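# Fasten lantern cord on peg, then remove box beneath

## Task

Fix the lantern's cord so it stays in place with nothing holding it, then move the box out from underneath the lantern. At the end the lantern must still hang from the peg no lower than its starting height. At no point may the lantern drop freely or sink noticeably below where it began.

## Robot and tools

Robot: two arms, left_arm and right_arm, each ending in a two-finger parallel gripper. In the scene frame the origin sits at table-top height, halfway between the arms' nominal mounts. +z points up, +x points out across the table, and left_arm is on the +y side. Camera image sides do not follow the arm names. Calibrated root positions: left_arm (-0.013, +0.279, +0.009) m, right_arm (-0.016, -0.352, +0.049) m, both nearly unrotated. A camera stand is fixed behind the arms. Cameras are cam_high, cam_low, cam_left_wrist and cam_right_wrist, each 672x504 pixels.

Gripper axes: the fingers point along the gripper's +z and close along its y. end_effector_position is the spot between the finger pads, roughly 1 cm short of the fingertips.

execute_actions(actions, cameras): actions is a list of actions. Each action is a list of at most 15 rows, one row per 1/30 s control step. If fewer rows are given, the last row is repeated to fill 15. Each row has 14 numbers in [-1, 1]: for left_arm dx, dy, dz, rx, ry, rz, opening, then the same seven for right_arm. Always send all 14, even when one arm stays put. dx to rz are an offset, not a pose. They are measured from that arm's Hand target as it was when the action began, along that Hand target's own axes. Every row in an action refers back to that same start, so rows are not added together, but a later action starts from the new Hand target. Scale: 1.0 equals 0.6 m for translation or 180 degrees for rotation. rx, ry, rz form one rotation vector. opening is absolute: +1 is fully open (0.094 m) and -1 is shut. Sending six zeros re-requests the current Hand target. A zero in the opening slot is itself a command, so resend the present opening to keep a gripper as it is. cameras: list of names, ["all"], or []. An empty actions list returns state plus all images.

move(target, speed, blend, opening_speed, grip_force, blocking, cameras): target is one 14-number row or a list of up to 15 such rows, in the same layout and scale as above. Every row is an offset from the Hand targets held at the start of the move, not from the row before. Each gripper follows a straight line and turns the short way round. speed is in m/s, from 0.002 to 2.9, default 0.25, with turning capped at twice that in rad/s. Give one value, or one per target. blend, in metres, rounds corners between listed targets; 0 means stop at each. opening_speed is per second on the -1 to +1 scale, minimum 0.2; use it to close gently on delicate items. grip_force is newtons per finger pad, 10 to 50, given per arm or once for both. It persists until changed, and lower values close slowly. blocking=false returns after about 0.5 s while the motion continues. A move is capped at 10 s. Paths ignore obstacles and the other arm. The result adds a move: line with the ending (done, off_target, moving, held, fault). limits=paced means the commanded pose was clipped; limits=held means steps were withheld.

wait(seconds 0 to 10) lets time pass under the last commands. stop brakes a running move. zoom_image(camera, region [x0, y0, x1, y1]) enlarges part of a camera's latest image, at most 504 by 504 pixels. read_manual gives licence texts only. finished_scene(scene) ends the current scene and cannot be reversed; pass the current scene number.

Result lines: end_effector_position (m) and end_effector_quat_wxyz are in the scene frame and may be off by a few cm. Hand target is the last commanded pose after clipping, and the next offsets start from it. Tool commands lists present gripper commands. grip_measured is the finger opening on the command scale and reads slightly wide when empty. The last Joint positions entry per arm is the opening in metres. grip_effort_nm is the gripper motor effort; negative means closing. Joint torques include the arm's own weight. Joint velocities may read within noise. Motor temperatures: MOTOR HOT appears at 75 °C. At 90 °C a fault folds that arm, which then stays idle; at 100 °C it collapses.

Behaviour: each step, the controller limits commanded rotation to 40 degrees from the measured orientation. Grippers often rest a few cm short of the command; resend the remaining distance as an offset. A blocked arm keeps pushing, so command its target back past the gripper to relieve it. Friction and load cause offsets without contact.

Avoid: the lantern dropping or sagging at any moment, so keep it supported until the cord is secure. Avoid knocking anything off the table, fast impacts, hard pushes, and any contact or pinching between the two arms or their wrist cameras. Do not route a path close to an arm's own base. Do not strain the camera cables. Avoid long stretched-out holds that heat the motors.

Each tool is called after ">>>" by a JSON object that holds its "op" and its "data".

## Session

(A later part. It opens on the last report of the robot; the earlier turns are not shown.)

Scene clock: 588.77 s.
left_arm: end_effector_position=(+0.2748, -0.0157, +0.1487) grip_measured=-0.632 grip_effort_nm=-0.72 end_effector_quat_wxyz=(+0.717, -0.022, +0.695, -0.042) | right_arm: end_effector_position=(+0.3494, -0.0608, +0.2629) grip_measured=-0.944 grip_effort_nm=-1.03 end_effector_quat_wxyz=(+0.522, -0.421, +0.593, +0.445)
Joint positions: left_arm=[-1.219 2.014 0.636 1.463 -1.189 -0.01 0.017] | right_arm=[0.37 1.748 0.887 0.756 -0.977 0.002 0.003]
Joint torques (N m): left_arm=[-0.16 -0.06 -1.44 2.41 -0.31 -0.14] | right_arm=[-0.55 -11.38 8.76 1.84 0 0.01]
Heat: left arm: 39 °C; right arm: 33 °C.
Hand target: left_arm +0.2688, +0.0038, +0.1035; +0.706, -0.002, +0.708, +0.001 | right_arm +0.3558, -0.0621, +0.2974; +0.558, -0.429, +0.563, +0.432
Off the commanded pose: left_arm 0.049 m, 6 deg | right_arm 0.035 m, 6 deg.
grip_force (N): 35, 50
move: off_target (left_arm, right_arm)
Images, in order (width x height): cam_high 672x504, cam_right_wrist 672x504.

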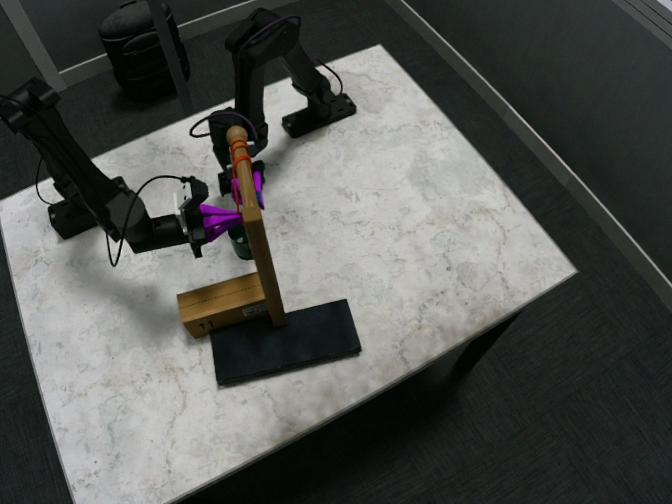

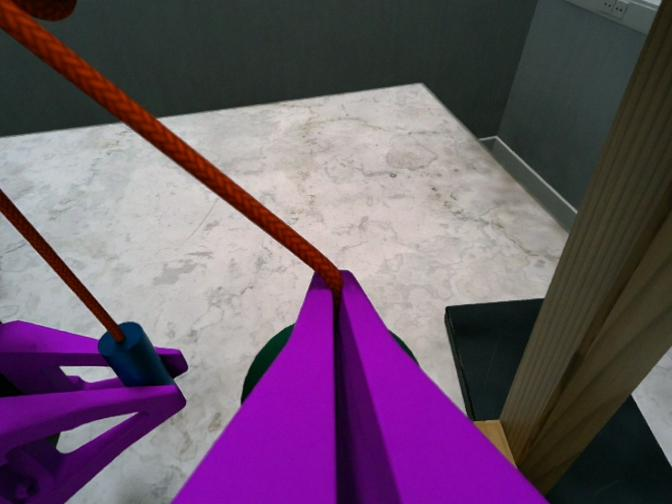

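>>> {"op": "move", "data": {"target": [-0.1,-0.03,0.02,0,0,0,-1,0,0,0,0,0,0,-1], "speed": 0.04, "cameras": ["cam_right_wrist","cam_high","cam_low"]}}

>>> {"op": "zoom_image", "data": {"camera": "cam_high", "region": [170, 110, 320, 260]}}

>>> {"op": "zoom_image", "data": {"camera": "cam_low", "region": [260, 160, 360, 285]}}

Scene clock: 597.53 s.
left_arm: end_effector_position=(+0.2796, -0.0183, +0.1728) grip_measured=-0.632 grip_effort_nm=-0.73 end_effector_quat_wxyz=(+0.717, -0.013, +0.696, -0.026) | right_arm: end_effector_position=(+0.3497, -0.0609, +0.2629) grip_measured=-0.944 grip_effort_nm=-1.03 end_effector_quat_wxyz=(+0.522, -0.421, +0.593, +0.445)
Joint positions: left_arm=[-1.209 1.922 0.67 1.334 -1.189 0.021 0.017] | right_arm=[0.37 1.748 0.887 0.756 -0.976 0.002 0.003]
Joint torques (N m): left_arm=[0.36 -8.44 4.29 1.18 -0.17 -0.1] | right_arm=[-0.55 -11.37 8.79 1.84 -0.02 0.01]
Heat: left arm: 38 °C; right arm: 35 °C.
Hand target: left_arm +0.2810, -0.0141, +0.1636; +0.706, -0.002, +0.708, +0.001 | right_arm +0.3558, -0.0621, +0.2974; +0.558, -0.429, +0.563, +0.432
Off the commanded pose: left_arm 0.010 m, 4 deg | right_arm 0.035 m, 6 deg.
grip_force (N): 35, 50
move: off_target (left_arm, right_arm)
Images, in order (width x height): cam_high 672x504, cam_low 672x504, cam_right_wrist 672x504.

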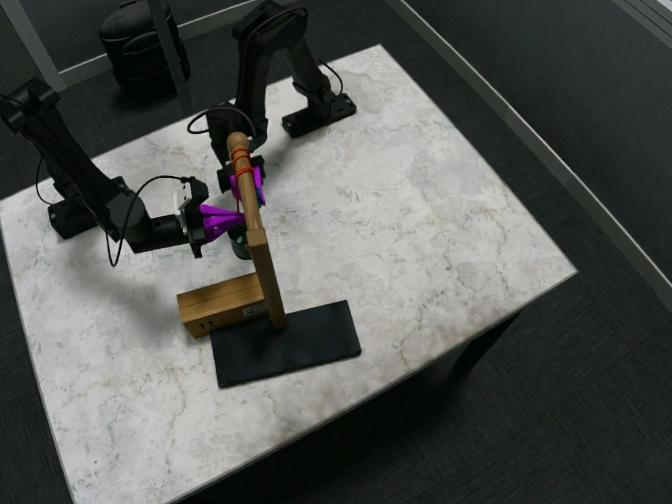

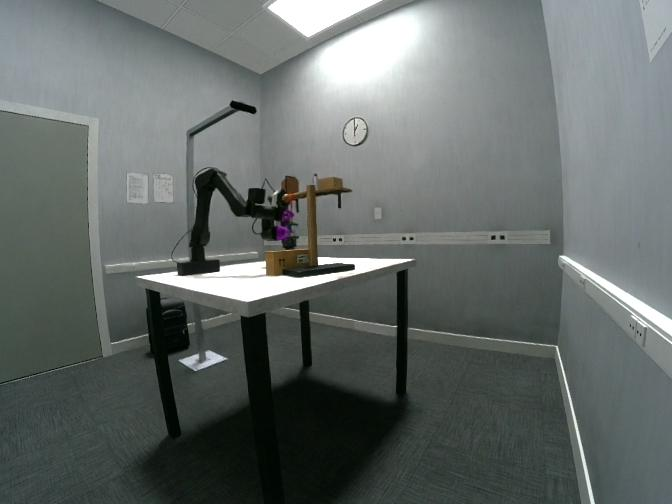

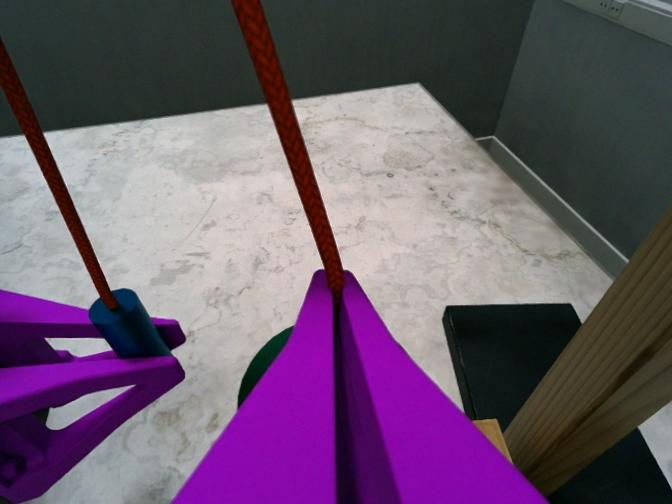

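Scaled by 3.360 from the camera's 672x504 image, which has a finer 960x720 frame.

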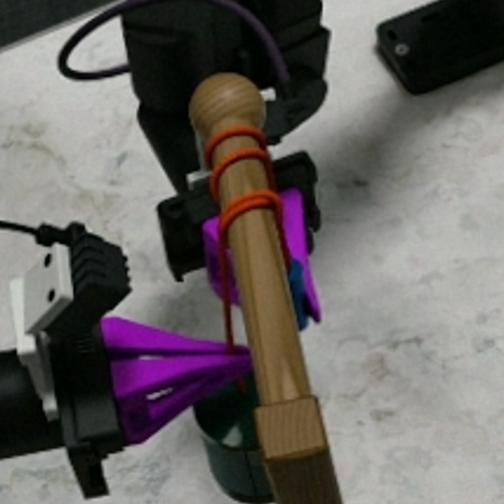

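Scaled by 4.032 from the camera's 672x504 image, which has a finer 960x720 frame.

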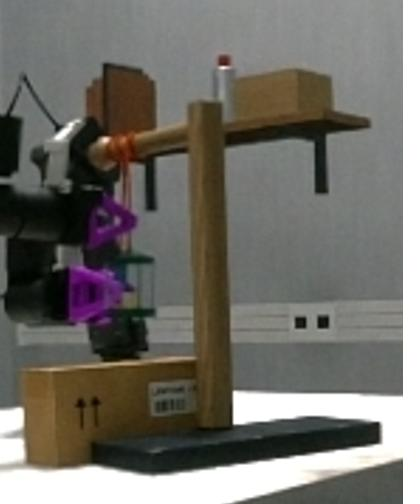

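>>> {"op": "move", "data": {"target": [0,0,0,0,0,0,-1,0.085,0,0,0,0,0,-1], "speed": 0.04, "cameras": ["cam_right_wrist","cam_high"]}}

>>> {"op": "zoom_image", "data": {"camera": "cam_high", "region": [170, 110, 320, 260]}}

Scene clock: 605.03 s.
left_arm: end_effector_position=(+0.2797, -0.0181, +0.1705) grip_measured=-0.632 grip_effort_nm=-0.72 end_effector_quat_wxyz=(+0.715, -0.010, +0.698, -0.022) | right_arm: end_effector_position=(+0.3524, -0.0591, +0.2636) grip_measured=-0.944 grip_effort_nm=-1.03 end_effector_quat_wxyz=(+0.570, -0.440, +0.544, +0.432)
Joint positions: left_arm=[-1.209 1.922 0.67 1.317 -1.191 0.015 0.017] | right_arm=[0.37 1.822 0.862 0.999 -0.983 0.001 0.003]
Joint torques (N m): left_arm=[0.36 -8.69 4.4 1.26 -0.14 -0.09] | right_arm=[-0.53 -6.79 4.08 1.57 0.14 0.02]
Heat: left arm: 38 °C; right arm: 36 °C.
Hand target: left_arm +0.2810, -0.0141, +0.1636; +0.706, -0.002, +0.708, +0.001 | right_arm +0.3553, -0.0622, +0.2464; +0.558, -0.429, +0.563, +0.432
Off the commanded pose: left_arm 0.008 m, 3 deg | right_arm 0.018 m, 3 deg.
grip_force (N): 35, 50
move: off_target (left_arm, right_arm)
Images, in order (width x height): cam_high 672x504, cam_right_wrist 672x504.

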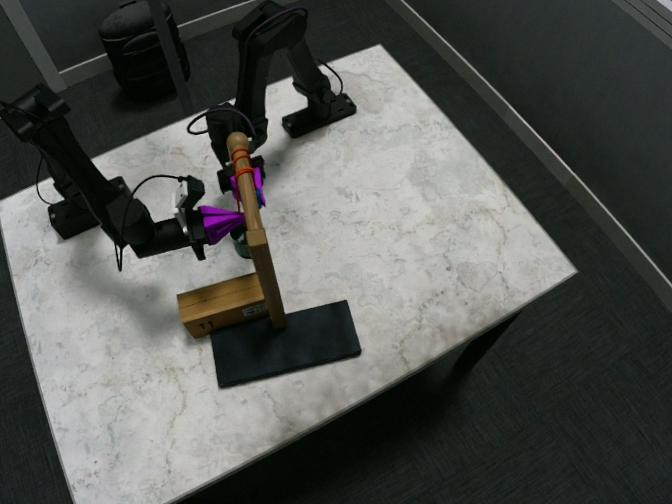

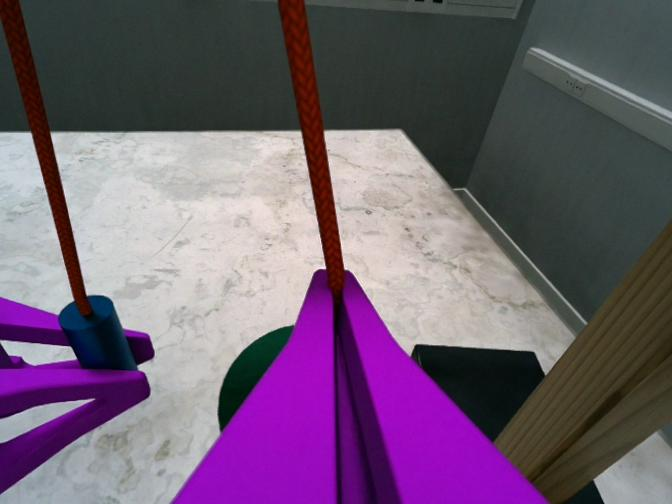

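Scaled by 3.360 from the camera's 672x504 image, which has a finer 960x720 frame.

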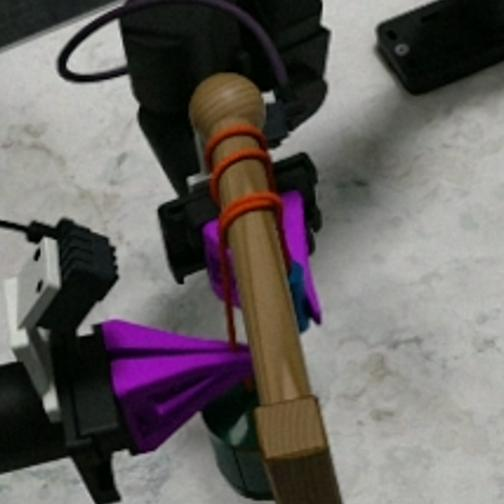

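>>> {"op": "move", "data": {"target": [0,0,0,0,0,0,-1,0.035,0,0,0,0,0,-1], "speed": 0.04, "cameras": ["cam_right_wrist"]}}

Scene clock: 609.80 s.
left_arm: end_effector_position=(+0.2797, -0.0181, +0.1705) grip_measured=-0.632 grip_effort_nm=-0.72 end_effector_quat_wxyz=(+0.715, -0.010, +0.698, -0.022) | right_arm: end_effector_position=(+0.3505, -0.0592, +0.2606) grip_measured=-0.944 grip_effort_nm=-1.03 end_effector_quat_wxyz=(+0.594, -0.449, +0.516, +0.424)
Joint positions: left_arm=[-1.209 1.922 0.67 1.317 -1.191 0.015 0.017] | right_arm=[0.37 1.868 0.839 1.145 -0.988 0.001 0.003]
Joint torques (N m): left_arm=[0.42 -8.66 4.41 1.27 -0.14 -0.09] | right_arm=[-0.53 -5.81 3.12 1.1 0.23 0.02]
Heat: left arm: 38 °C; right arm: 35 °C.
Hand target: left_arm +0.2810, -0.0141, +0.1636; +0.706, -0.002, +0.708, +0.001 | right_arm +0.3552, -0.0622, +0.2254; +0.558, -0.429, +0.563, +0.432
Off the commanded pose: left_arm 0.008 m, 3 deg | right_arm 0.036 m, 7 deg.
grip_force (N): 35, 50
move: off_target (left_arm, right_arm)
Images, in order (width x height): cam_right_wrist 672x504.

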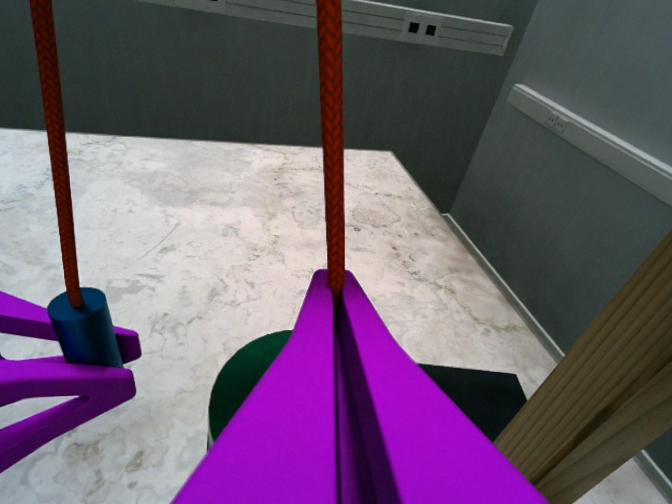

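>>> {"op": "move", "data": {"target": [[-0.03,0,0.005,0,0,0,-1,0,0,0,0,0,0,-1],[-0.03,0,0.005,0,0,0,-0.3,0,0,0,0,0,0,-1]], "speed": 0.04, "opening_speed": 0.3}}

>>> {"op": "wait", "data": {"seconds": 5, "cameras": ["cam_right_wrist","cam_high"]}}

>>> {"op": "zoom_image", "data": {"camera": "cam_high", "region": [170, 110, 320, 260]}}

Scene clock: 623.37 s.
left_arm: end_effector_position=(+0.2817, -0.0146, +0.1695) grip_measured=-0.302 grip_effort_nm=0.13 end_effector_quat_wxyz=(+0.702, +0.015, +0.712, +0.010) | right_arm: end_effector_position=(+0.3505, -0.0592, +0.2607) grip_measured=-0.944 grip_effort_nm=-1.03 end_effector_quat_wxyz=(+0.594, -0.449, +0.516, +0.424)
Joint positions: left_arm=[-1.201 1.867 0.675 1.157 -1.192 0.003 0.033] | right_arm=[0.37 1.868 0.839 1.145 -0.988 0.001 0.003]
Joint torques (N m): left_arm=[0.5 -10.21 6.08 1.85 -0.1 -0.08] | right_arm=[-0.53 -5.81 3.04 1.09 0.23 0.03]
Heat: left arm: 39 °C; right arm: 34 °C.
Hand target: left_arm +0.2841, -0.0140, +0.1816; +0.706, -0.002, +0.708, +0.001 | right_arm +0.3552, -0.0622, +0.2255; +0.558, -0.429, +0.563, +0.432
Off the commanded pose: left_arm 0.012 m, 2 deg | right_arm 0.036 m, 7 deg.
grip_force (N): 35, 50
move: off_target (left_arm, right_arm); target 2's new opening was sent with left_arm's hand 0.011 m and 2 deg from that target

Scene clock: 628.37 s.
left_arm: end_effector_position=(+0.2817, -0.0146, +0.1695) grip_measured=-0.302 grip_effort_nm=0.13 end_effector_quat_wxyz=(+0.702, +0.015, +0.712, +0.010) | right_arm: end_effector_position=(+0.3505, -0.0592, +0.2607) grip_measured=-0.944 grip_effort_nm=-1.03 end_effector_quat_wxyz=(+0.594, -0.449, +0.516, +0.424)
Joint positions: left_arm=[-1.201 1.867 0.675 1.157 -1.192 0.003 0.033] | right_arm=[0.37 1.868 0.839 1.145 -0.988 0.001 0.003]
Joint torques (N m): left_arm=[0.47 -10.13 6.08 1.86 -0.11 -0.08] | right_arm=[-0.53 -5.81 3.06 1.08 0.23 0.03]
Heat: left arm: 39 °C; right arm: 33 °C.
Hand target: left_arm +0.2841, -0.0140, +0.1816; +0.706, -0.002, +0.708, +0.001 | right_arm +0.3552, -0.0622, +0.2255; +0.558, -0.429, +0.563, +0.432
Tool commands: left_gripper/opening=-0.3 right_gripper/opening=-1.0
Off the commanded pose: left_arm 0.012 m, 2 deg | right_arm 0.036 m, 7 deg.
grip_force (N): 35, 50
wait: 5.00 s; at rest by 0.17 s
Images, in order (width x height): cam_high 672x504, cam_right_wrist 672x504.

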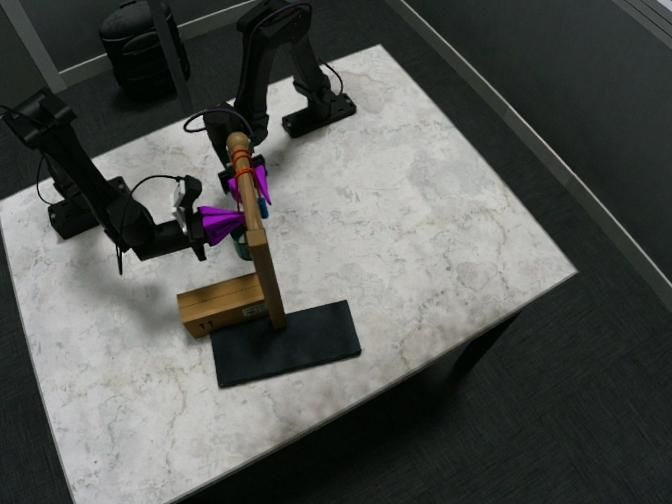

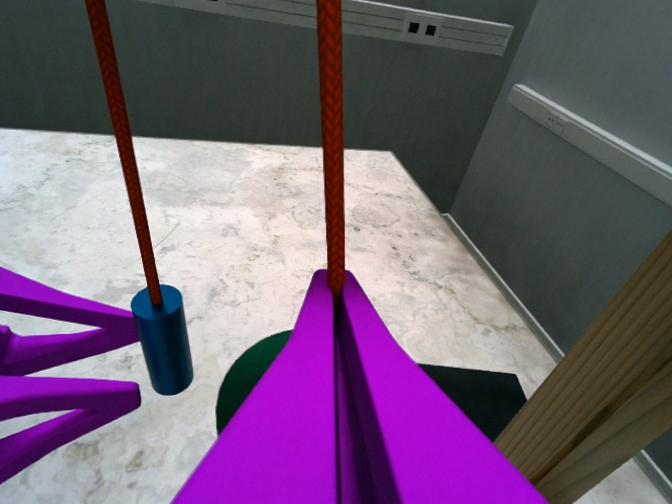

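Scaled by 3.360 from the camera's 672x504 image, which has a finer 960x720 frame.

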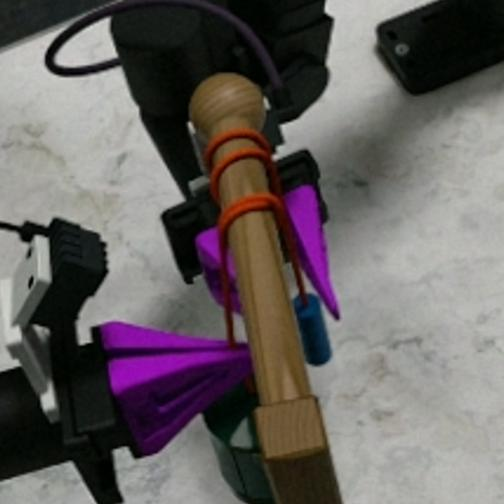

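>>> {"op": "move", "data": {"target": [-0.02,0.0,-0.1,0,0,0,-0.3,0.03,0,0,0,0,0,-1], "speed": 0.06}}

>>> {"op": "wait", "data": {"seconds": 5, "cameras": ["cam_right_wrist","cam_low"]}}

>>> {"op": "zoom_image", "data": {"camera": "cam_low", "region": [260, 160, 360, 285]}}

Scene clock: 634.47 s.
left_arm: end_effector_position=(+0.2258, -0.0194, +0.1898) grip_measured=-0.302 grip_effort_nm=0.13 end_effector_quat_wxyz=(+0.706, +0.005, +0.708, +0.002) | right_arm: end_effector_position=(+0.3481, -0.0601, +0.2583) grip_measured=-0.944 grip_effort_nm=-1.03 end_effector_quat_wxyz=(+0.616, -0.455, +0.491, +0.415)
Joint positions: left_arm=[-1.381 1.773 0.649 1.114 -1.376 -0.001 0.033] | right_arm=[0.37 1.912 0.82 1.281 -0.988 0.004 0.003]
Joint torques (N m): left_arm=[-0.32 -9.61 4.11 1.69 -0.12 -0.08] | right_arm=[-0.57 -4.93 2.14 0.66 0.27 0.06]
Heat: left arm: 39 °C; right arm: 33 °C.
Hand target: left_arm +0.2241, -0.0144, +0.1937; +0.706, -0.002, +0.708, +0.001 | right_arm +0.3550, -0.0622, +0.2074; +0.558, -0.429, +0.563, +0.432
Off the commanded pose: left_arm 0.007 m, 1 deg | right_arm 0.051 m, 11 deg.
grip_force (N): 35, 50
move: off_target (right_arm)

Scene clock: 639.47 s.
left_arm: end_effector_position=(+0.2258, -0.0193, +0.1897) grip_measured=-0.302 grip_effort_nm=0.13 end_effector_quat_wxyz=(+0.706, +0.005, +0.708, +0.002) | right_arm: end_effector_position=(+0.3481, -0.0601, +0.2584) grip_measured=-0.944 grip_effort_nm=-1.03 end_effector_quat_wxyz=(+0.616, -0.455, +0.491, +0.415)
Joint positions: left_arm=[-1.381 1.773 0.649 1.113 -1.376 -0.001 0.033] | right_arm=[0.37 1.912 0.82 1.282 -0.988 0.004 0.003]
Joint torques (N m): left_arm=[-0.23 -9.55 4.12 1.7 -0.12 -0.07] | right_arm=[-0.55 -4.94 2.17 0.65 0.27 0.06]
Heat: left arm: 39 °C; right arm: 33 °C.
Hand target: left_arm +0.2241, -0.0144, +0.1937; +0.706, -0.002, +0.708, +0.001 | right_arm +0.3550, -0.0622, +0.2074; +0.558, -0.429, +0.563, +0.432
Tool commands: left_gripper/opening=-0.3 right_gripper/opening=-1.0
Off the commanded pose: left_arm 0.007 m, 1 deg | right_arm 0.051 m, 11 deg.
grip_force (N): 35, 50
wait: 5.00 s; at rest by 0.17 s
Images, in order (width x height): cam_low 672x504, cam_right_wrist 672x504.

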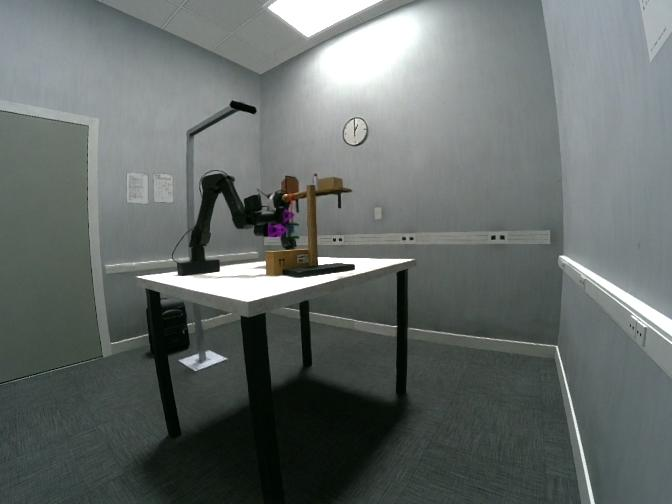

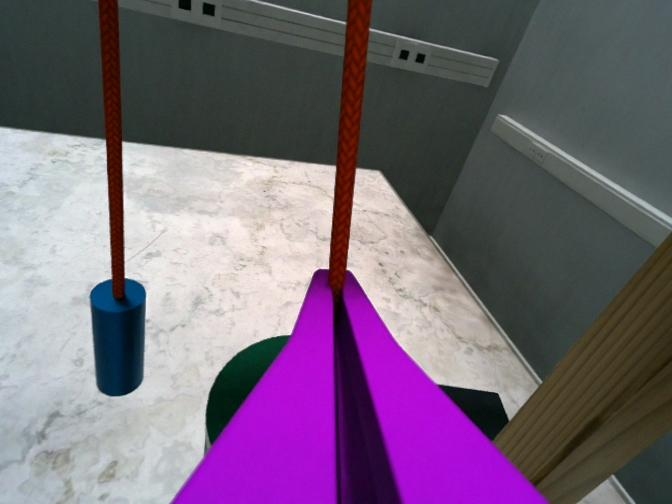

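Scaled by 4.032 from the camera's 672x504 image, which has a finer 960x720 frame.

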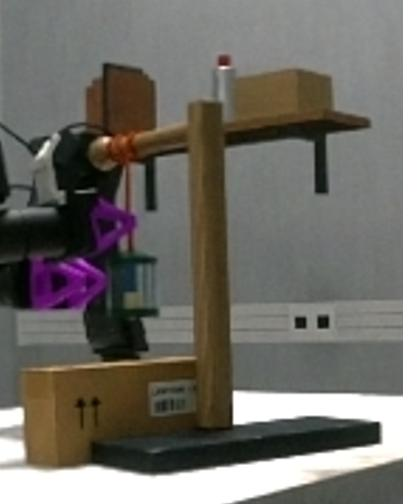

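>>> {"op": "move", "data": {"target": [[0.05,0.15,-0.05,0,0,0,-0.3,-0.07,0,0,0,0,0,-1],[0.05,0.15,-0.05,0,0,0,-0.3,-0.07,0,0,0,0,0,-0.5]], "speed": 0.05, "opening_speed": 0.2, "cameras": ["cam_right_wrist","cam_low"]}}

>>> {"op": "zoom_image", "data": {"camera": "cam_low", "region": [260, 160, 360, 285]}}

Scene clock: 651.37 s.
left_arm: end_effector_position=(+0.1951, +0.0719, +0.1624) grip_measured=-0.302 grip_effort_nm=0.13 end_effector_quat_wxyz=(+0.706, +0.003, +0.709, +0.002) | right_arm: end_effector_position=(+0.3511, -0.0602, +0.2455) grip_measured=-0.503 grip_effort_nm=0.15 end_effector_quat_wxyz=(+0.555, -0.431, +0.561, +0.437)
Joint positions: left_arm=[-1.442 1.592 0.244 1.314 -1.439 -0.028 0.033] | right_arm=[0.37 1.845 0.834 1.009 -0.977 0.01 0.023]
Joint torques (N m): left_arm=[-0.53 -5.3 3.1 1.89 -0.15 0.04] | right_arm=[-0.54 -9.26 6.2 1.4 0.06 -0.06]
Heat: left arm: 38 °C; right arm: 33 °C.
Hand target: left_arm +0.1936, +0.0755, +0.1637; +0.706, -0.002, +0.708, +0.001 | right_arm +0.3554, -0.0622, +0.2494; +0.558, -0.429, +0.563, +0.432
Off the commanded pose: left_arm 0.004 m, 1 deg | right_arm 0.006 m, 1 deg.
grip_force (N): 35, 50
move: done; target 2's new opening was sent with right_arm's hand 0.012 m and 4 deg from that target
Images, in order (width x height): cam_low 672x504, cam_right_wrist 672x504.

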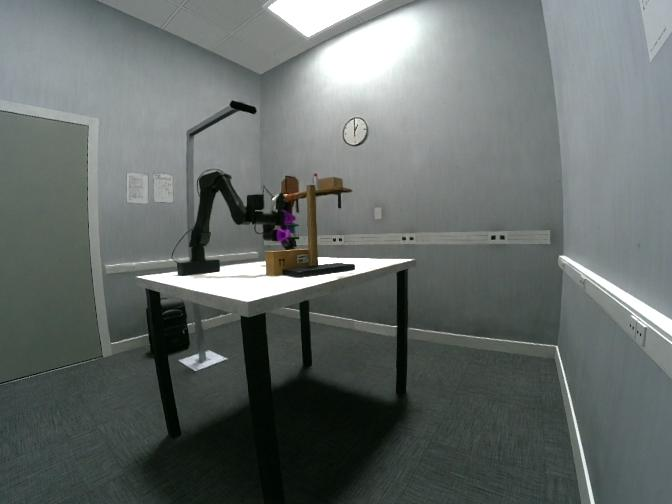

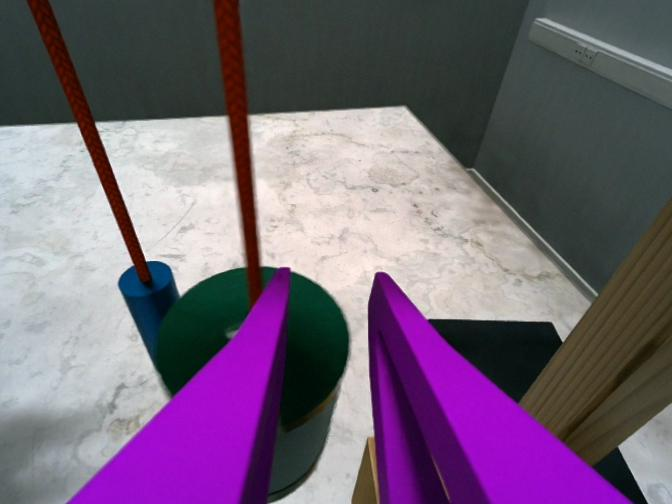

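Scaled by 4.032 from the camera's 672x504 image, which has a finer 960x720 frame.

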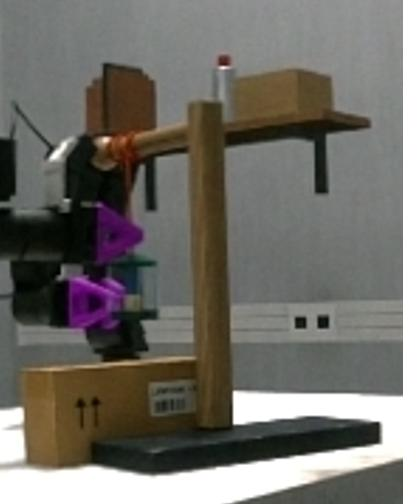

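>>> {"op": "move", "data": {"target": [0.03,0.12,0,0,0,0,-0.3,-0.01,0,-0.3,0,0,0,-0.5], "speed": 0.1, "cameras": ["cam_right_wrist","cam_low"]}}

>>> {"op": "zoom_image", "data": {"camera": "cam_low", "region": [260, 160, 360, 285]}}

Scene clock: 659.53 s.
left_arm: end_effector_position=(+0.1928, +0.1455, +0.1472) grip_measured=-0.302 grip_effort_nm=0.13 end_effector_quat_wxyz=(+0.699, -0.009, +0.715, +0.009) | right_arm: end_effector_position=(+0.3144, -0.2355, +0.2552) grip_measured=-0.503 grip_effort_nm=0.15 end_effector_quat_wxyz=(+0.560, -0.429, +0.562, +0.432)
Joint positions: left_arm=[-1.394 1.285 -0.006 1.142 -1.416 -0.148 0.033] | right_arm=[-0.179 1.639 0.629 1.008 -1.515 0.004 0.023]
Joint torques (N m): left_arm=[0.51 -2.63 3.56 1.69 0.01 -0.1] | right_arm=[-0.44 -8.18 3.79 1.18 -0.06 -0.03]
Heat: left arm: 38 °C; right arm: 33 °C.
Hand target: left_arm +0.1932, +0.1475, +0.1455; +0.706, -0.002, +0.708, +0.001 | right_arm +0.3090, -0.2360, +0.2560; +0.558, -0.429, +0.563, +0.432
Off the commanded pose: left_arm 0.003 m, 2 deg | right_arm 0.005 m, 0 deg.
joint sent to its limit (left arm) — joint 3 (elbow), lower limit, where the elbow is as bent as it goes. The joint targets still meet the commanded pose.
grip_force (N): 35, 50
move: done
Images, in order (width x height): cam_low 672x504, cam_right_wrist 672x504.

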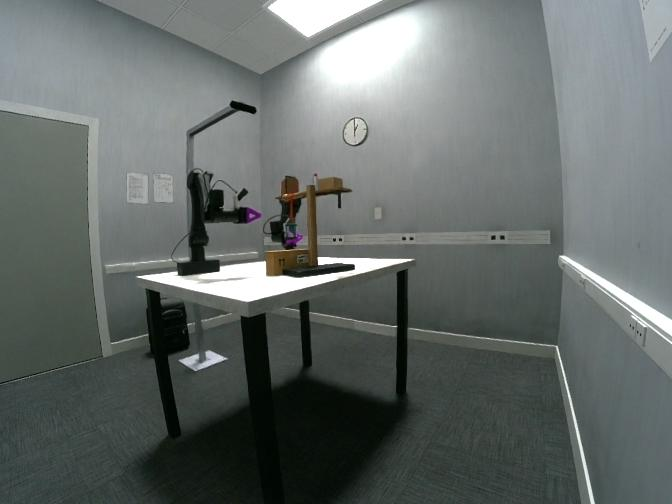

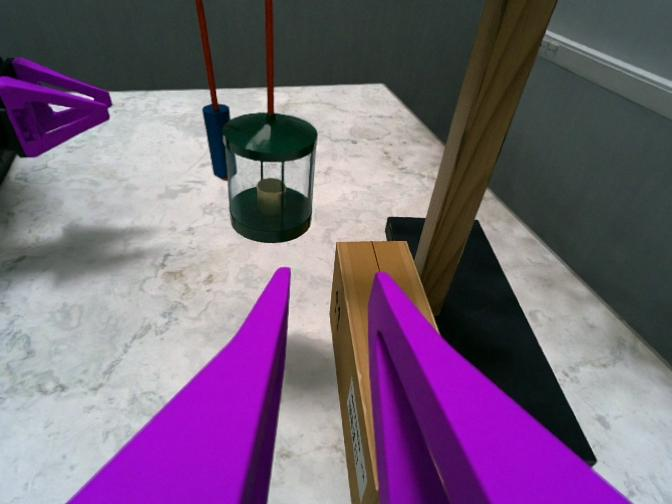

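Scaled by 4.032 from the camera's 672x504 image, which has a finer 960x720 frame.

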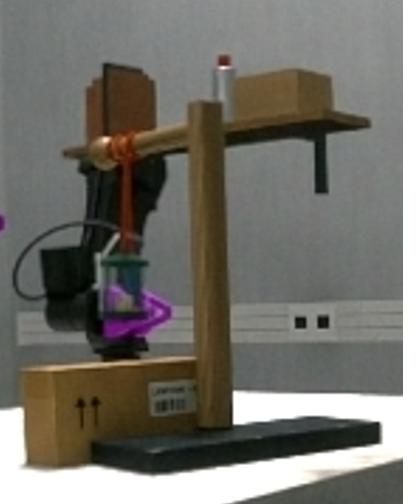

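>>> {"op": "move", "data": {"target": [0,0,0,0,0,0,-0.3,0.215,-0.14,0.0375,-0.0269,0.1943,-0.0085,1], "speed": 0.15, "grip_force": [35,30], "cameras": ["cam_right_wrist","cam_high"]}}

Scene clock: 686.80 s.
left_arm: end_effector_position=(+0.1928, +0.1455, +0.1472) grip_measured=-0.302 grip_effort_nm=0.13 end_effector_quat_wxyz=(+0.699, -0.009, +0.715, +0.009) | right_arm: end_effector_position=(+0.3933, -0.2400, +0.1262) grip_measured=+0.997 grip_effort_nm=0.15 end_effector_quat_wxyz=(+0.353, -0.570, +0.684, +0.288)
Joint positions: left_arm=[-1.394 1.285 -0.006 1.142 -1.416 -0.148 0.033] | right_arm=[-0.06 2.048 1.397 -0.773 -0.938 -1.401 0.094]
Joint torques (N m): left_arm=[0.54 -2.32 3.56 1.76 -0.02 -0.06] | right_arm=[0.68 -8.79 7.39 0.39 -0.6 -0.03]
Heat: left arm: 38 °C; right arm: 32 °C.
Hand target: left_arm +0.1932, +0.1471, +0.1456; +0.698, -0.008, +0.716, +0.007 (not the last commanded pose) | right_arm +0.3948, -0.2361, +0.1263; +0.350, -0.569, +0.681, +0.299
Off the commanded pose: left_arm 0.003 m, 2 deg | right_arm 0.004 m, 1 deg.
joint sent to its limit (left arm) — joint 3 (elbow), lower limit, where the elbow is as bent as it goes.
grip_force (N): 35, 30
move: done
Images, in order (width x height): cam_high 672x504, cam_right_wrist 672x504.

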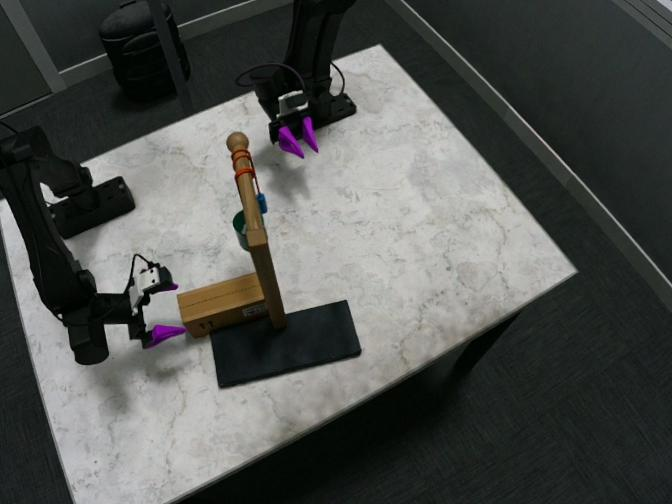

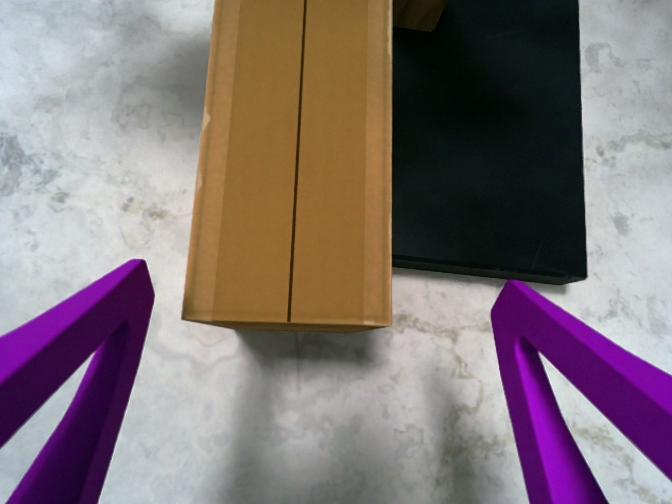

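>>> {"op": "move", "data": {"target": [0,0,0,0,0,0,-0.3,0,0.015,0.14,0,0,0,1], "speed": 0.08, "cameras": ["cam_right_wrist"]}}

Scene clock: 692.90 s.
left_arm: end_effector_position=(+0.1928, +0.1455, +0.1472) grip_measured=-0.302 grip_effort_nm=0.13 end_effector_quat_wxyz=(+0.699, -0.009, +0.715, +0.009) | right_arm: end_effector_position=(+0.4041, -0.1694, +0.0889) grip_measured=+0.997 grip_effort_nm=0.15 end_effector_quat_wxyz=(+0.359, -0.574, +0.678, +0.285)
Joint positions: left_arm=[-1.394 1.285 -0.006 1.142 -1.416 -0.148 0.033] | right_arm=[0.121 2.106 1.296 -0.377 -0.897 -1.125 0.094]
Joint torques (N m): left_arm=[0.51 -2.33 3.51 1.74 0 -0.07] | right_arm=[0.46 -9.39 4.03 1.05 -0.53 0.02]
Heat: left arm: 38 °C; right arm: 32 °C.
Hand target: left_arm +0.1932, +0.1471, +0.1456; +0.698, -0.008, +0.716, +0.007 | right_arm +0.3975, -0.1667, +0.0780; +0.350, -0.569, +0.681, +0.299
Off the commanded pose: left_arm 0.002 m, 0 deg | right_arm 0.013 m, 2 deg.
joint sent to its limit (left arm) — joint 3 (elbow), lower limit, where the elbow is as bent as it goes. The joint targets still meet the commanded pose.
grip_force (N): 35, 30
move: off_target (right_arm)
Images, in order (width x height): cam_right_wrist 672x504.

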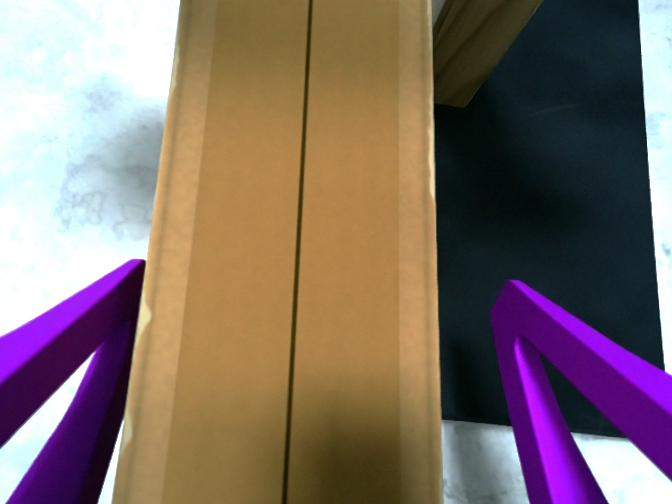

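>>> {"op": "move", "data": {"target": [[0,0,0,0,0,0,-0.3,-0.04,0.0,-0.03,0,0,0,1],[0,0,0,0,0,0,-0.3,-0.04,0.02,-0.02,0,0,0,1],[0,0,0,0,0,0,-0.3,0,0.02,0.01,0,0,0,1]], "speed": 0.08, "cameras": ["cam_right_wrist"]}}

Scene clock: 703.07 s.
left_arm: end_effector_position=(+0.1928, +0.1455, +0.1472) grip_measured=-0.302 grip_effort_nm=0.13 end_effector_quat_wxyz=(+0.699, -0.009, +0.715, +0.009) | right_arm: end_effector_position=(+0.3940, -0.1638, +0.0863) grip_measured=+0.997 grip_effort_nm=0.15 end_effector_quat_wxyz=(+0.360, -0.573, +0.679, +0.284)
Joint positions: left_arm=[-1.394 1.285 -0.006 1.142 -1.416 -0.148 0.033] | right_arm=[0.138 2.075 1.23 -0.315 -0.888 -1.094 0.094]
Joint torques (N m): left_arm=[0.55 -2.29 3.58 1.74 -0.01 -0.06] | right_arm=[0.79 -8.85 4 1.08 -0.53 0.05]
Heat: left arm: 38 °C; right arm: 33 °C.
Hand target: left_arm +0.1932, +0.1471, +0.1456; +0.698, -0.008, +0.716, +0.007 | right_arm +0.3864, -0.1598, +0.0747; +0.350, -0.569, +0.681, +0.299
Off the commanded pose: left_arm 0.002 m, 0 deg | right_arm 0.014 m, 2 deg.
joint sent to its limit (left arm) — joint 3 (elbow), lower limit, where the elbow is as bent as it goes. The joint targets still meet the commanded pose.
grip_force (N): 35, 30
move: off_target (right_arm)
Images, in order (width x height): cam_right_wrist 672x504.

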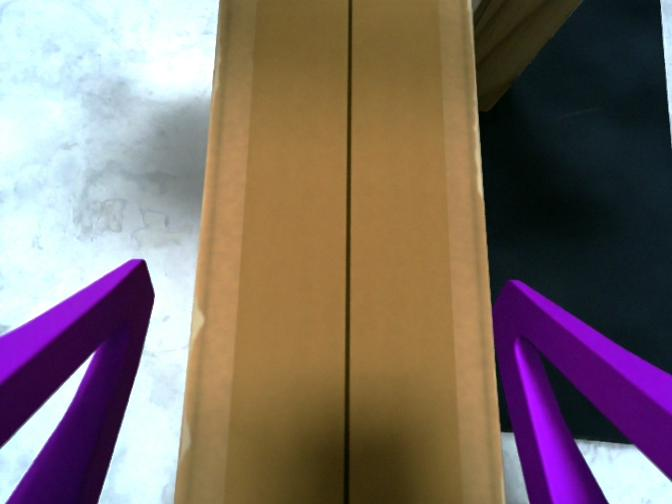

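>>> {"op": "move", "data": {"target": [[0,0,0,0,0,0,-0.3,0.02,-0.012,0,0,0,0,1],[0,0,0,0,0,0,-0.3,0.02,-0.012,0,0,0,0,-0.6]], "speed": 0.06, "cameras": ["cam_right_wrist"]}}

Scene clock: 712.47 s.
left_arm: end_effector_position=(+0.1928, +0.1455, +0.1472) grip_measured=-0.302 grip_effort_nm=0.13 end_effector_quat_wxyz=(+0.699, -0.009, +0.715, +0.009) | right_arm: end_effector_position=(+0.3917, -0.1674, +0.0683) grip_measured=+0.360 grip_effort_nm=-0.60 end_effector_quat_wxyz=(+0.349, -0.573, +0.683, +0.290)
Joint positions: left_arm=[-1.394 1.285 -0.006 1.142 -1.416 -0.148 0.033] | right_arm=[0.13 2.12 1.23 -0.314 -0.888 -1.115 0.064]
Joint torques (N m): left_arm=[0.5 -2.33 3.52 1.75 0 -0.06] | right_arm=[-0.62 -9.22 5.44 0.95 -0.62 -0.05]
Heat: left arm: 38 °C; right arm: 33 °C.
Hand target: left_arm +0.1932, +0.1471, +0.1456; +0.698, -0.008, +0.716, +0.007 | right_arm +0.3923, -0.1679, +0.0647; +0.350, -0.569, +0.681, +0.299
Off the commanded pose: left_arm 0.002 m, 0 deg | right_arm 0.004 m, 1 deg.
joint sent to its limit (left arm) — joint 3 (elbow), lower limit, where the elbow is as bent as it goes. The joint targets still meet the commanded pose.
grip_force (N): 35, 30
move: done
Images, in order (width x height): cam_right_wrist 672x504.

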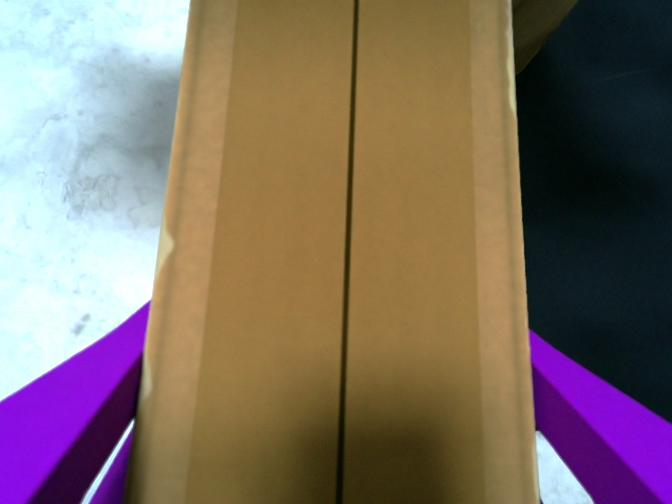

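>>> {"op": "move", "data": {"target": [0,0,0,0,0,0,-0.3,0.21,0,-0.301,0,0,0,-0.6], "speed": 0.08, "cameras": ["cam_right_wrist","cam_high","cam_low"]}}

>>> {"op": "zoom_image", "data": {"camera": "cam_low", "region": [240, 160, 360, 285]}}

Scene clock: 726.57 s.
left_arm: end_effector_position=(+0.1928, +0.1455, +0.1472) grip_measured=-0.302 grip_effort_nm=0.13 end_effector_quat_wxyz=(+0.699, -0.009, +0.715, +0.009) | right_arm: end_effector_position=(+0.3534, -0.3845, +0.0675) grip_measured=+0.357 grip_effort_nm=-0.66 end_effector_quat_wxyz=(+0.349, -0.574, +0.682, +0.289)
Joint positions: left_arm=[-1.394 1.285 -0.006 1.142 -1.416 -0.148 0.033] | right_arm=[-0.451 2.292 1.525 -1.185 -0.883 -2.059 0.064]
Joint torques (N m): left_arm=[0.55 -2.32 3.55 1.75 0 -0.07] | right_arm=[-0.23 -9.46 5.98 -0.41 -0.5 -0.11]
Heat: left arm: 37 °C; right arm: 34 °C.
Hand target: left_arm +0.1932, +0.1471, +0.1456; +0.698, -0.008, +0.716, +0.007 | right_arm +0.3543, -0.3849, +0.0656; +0.350, -0.569, +0.681, +0.299
Off the commanded pose: left_arm 0.002 m, 0 deg | right_arm 0.002 m, 1 deg.
joint sent to its limit (left arm) — joint 3 (elbow), lower limit, where the elbow is as bent as it goes. The joint targets still meet the commanded pose.
grip_force (N): 35, 30
move: done
Images, in order (width x height): cam_high 672x504, cam_low 672x504, cam_right_wrist 672x504.

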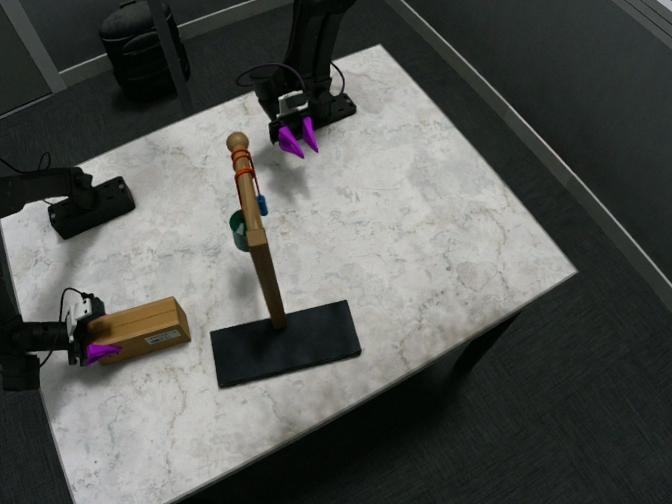

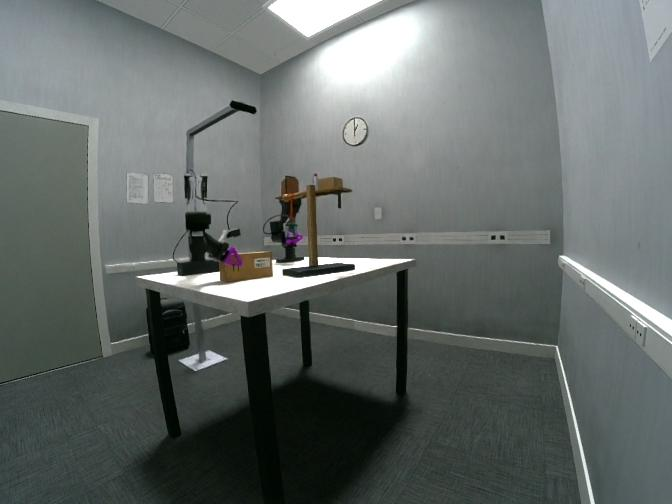

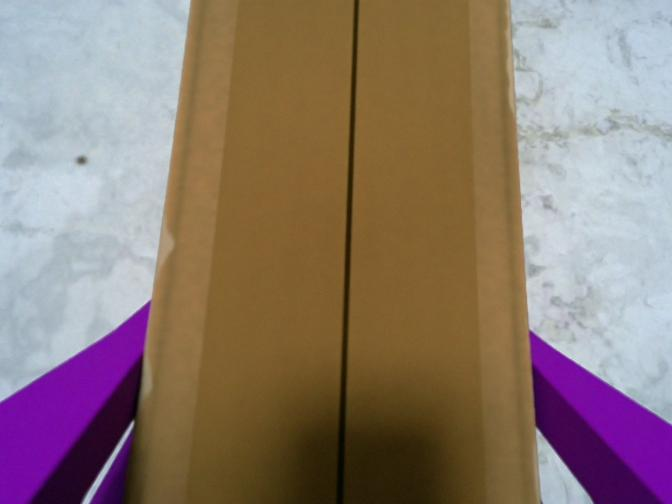

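Scaled by 4.032 from the camera's 672x504 image, which has a finer 960x720 frame.

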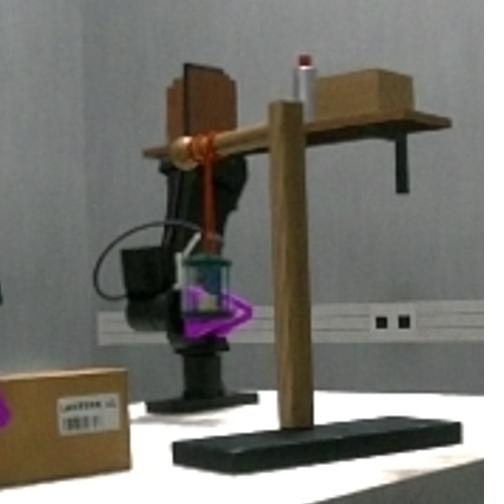

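>>> {"op": "move", "data": {"target": [[0,0,0,0,0,0,-0.3,0,0,0,0,0,0,0.95],[0,0,0,0,0,0,-0.3,-0.08,0,-0.12,0,0,0,0.95]], "speed": 0.08}}

>>> {"op": "wait", "data": {"seconds": 6, "cameras": ["cam_right_wrist","cam_high","cam_low"]}}

>>> {"op": "zoom_image", "data": {"camera": "cam_low", "region": [240, 160, 360, 285]}}

Scene clock: 736.10 s.
left_arm: end_effector_position=(+0.1928, +0.1455, +0.1472) grip_measured=-0.302 grip_effort_nm=0.13 end_effector_quat_wxyz=(+0.699, -0.009, +0.715, +0.009) | right_arm: end_effector_position=(+0.3470, -0.4125, +0.1308) grip_measured=+0.947 grip_effort_nm=0.15 end_effector_quat_wxyz=(+0.333, -0.558, +0.698, +0.301)
Joint positions: left_arm=[-1.394 1.285 -0.006 1.142 -1.416 -0.148 0.033] | right_arm=[-0.517 2.251 1.722 -1.507 -0.84 -2.103 0.091]
Joint torques (N m): left_arm=[0.44 -2.3 3.55 1.75 -0.01 -0.07] | right_arm=[-0.58 -13.82 6.32 -0.52 -0.5 -0.06]
Heat: left arm: 37 °C; right arm: 35 °C.
Hand target: left_arm +0.1932, +0.1471, +0.1456; +0.698, -0.008, +0.716, +0.007 | right_arm +0.3495, -0.4157, +0.1462; +0.350, -0.569, +0.681, +0.299
Off the commanded pose: left_arm 0.002 m, 0 deg | right_arm 0.016 m, 3 deg.
joint sent to its limit (left arm) — joint 3 (elbow), lower limit, where the elbow is as bent as it goes. The joint targets still meet the commanded pose.
joint sent to its limit (right arm) — joint 6 (wrist roll), lower limit. The joint targets still meet the commanded pose.
grip_force (N): 35, 30
move: off_target (right_arm)

Scene clock: 742.10 s.
left_arm: end_effector_position=(+0.1928, +0.1455, +0.1472) grip_measured=-0.302 grip_effort_nm=0.13 end_effector_quat_wxyz=(+0.699, -0.009, +0.715, +0.009) | right_arm: end_effector_position=(+0.3469, -0.4124, +0.1309) grip_measured=+0.947 grip_effort_nm=0.15 end_effector_quat_wxyz=(+0.333, -0.558, +0.698, +0.301)
Joint positions: left_arm=[-1.394 1.285 -0.006 1.142 -1.416 -0.148 0.033] | right_arm=[-0.517 2.251 1.722 -1.507 -0.84 -2.103 0.091]
Joint torques (N m): left_arm=[0.51 -2.26 3.56 1.75 -0.01 -0.07] | right_arm=[-0.58 -13.83 6.3 -0.53 -0.48 -0.06]
Heat: left arm: 37 °C; right arm: 35 °C.
Hand target: left_arm +0.1932, +0.1471, +0.1456; +0.698, -0.008, +0.716, +0.007 | right_arm +0.3495, -0.4157, +0.1462; +0.350, -0.569, +0.681, +0.299
Tool commands: left_gripper/opening=-0.3 right_gripper/opening=+0.95
Off the commanded pose: left_arm 0.002 m, 0 deg | right_arm 0.016 m, 3 deg.
grip_force (N): 35, 30
wait: 6.00 s; at rest by 0.17 s
Images, in order (width x height): cam_high 672x504, cam_low 672x504, cam_right_wrist 672x504.

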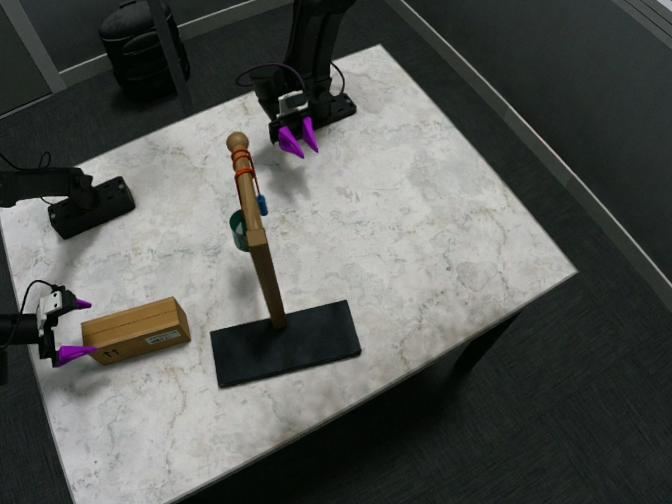

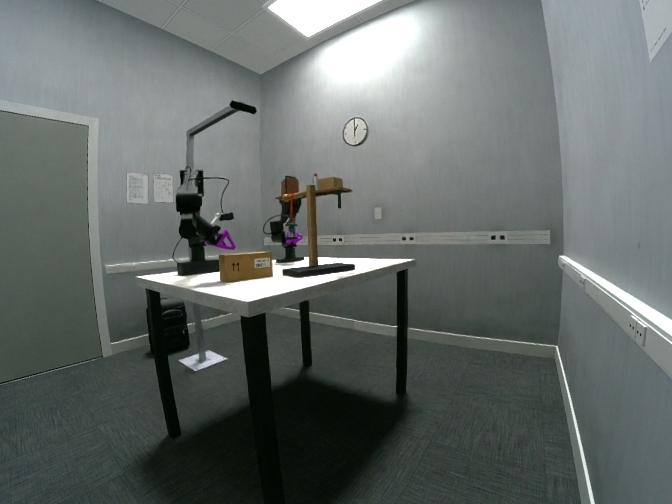

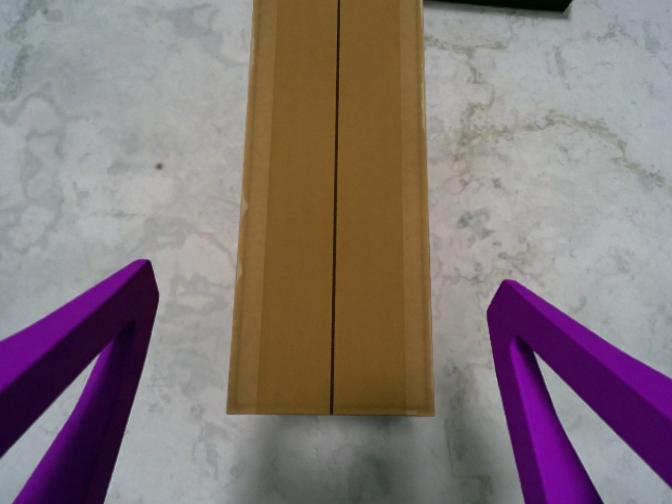

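Scaled by 4.032 from the camera's 672x504 image, which has a finer 960x720 frame.

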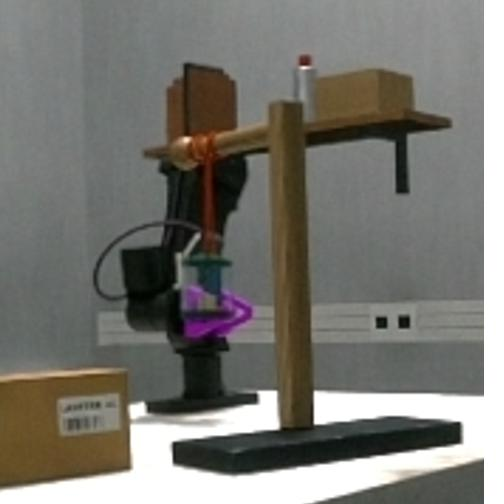

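Stable.

>>> {"op": "finished_scene", "data": {"scene": 2}}

The scene is finished: the task was done.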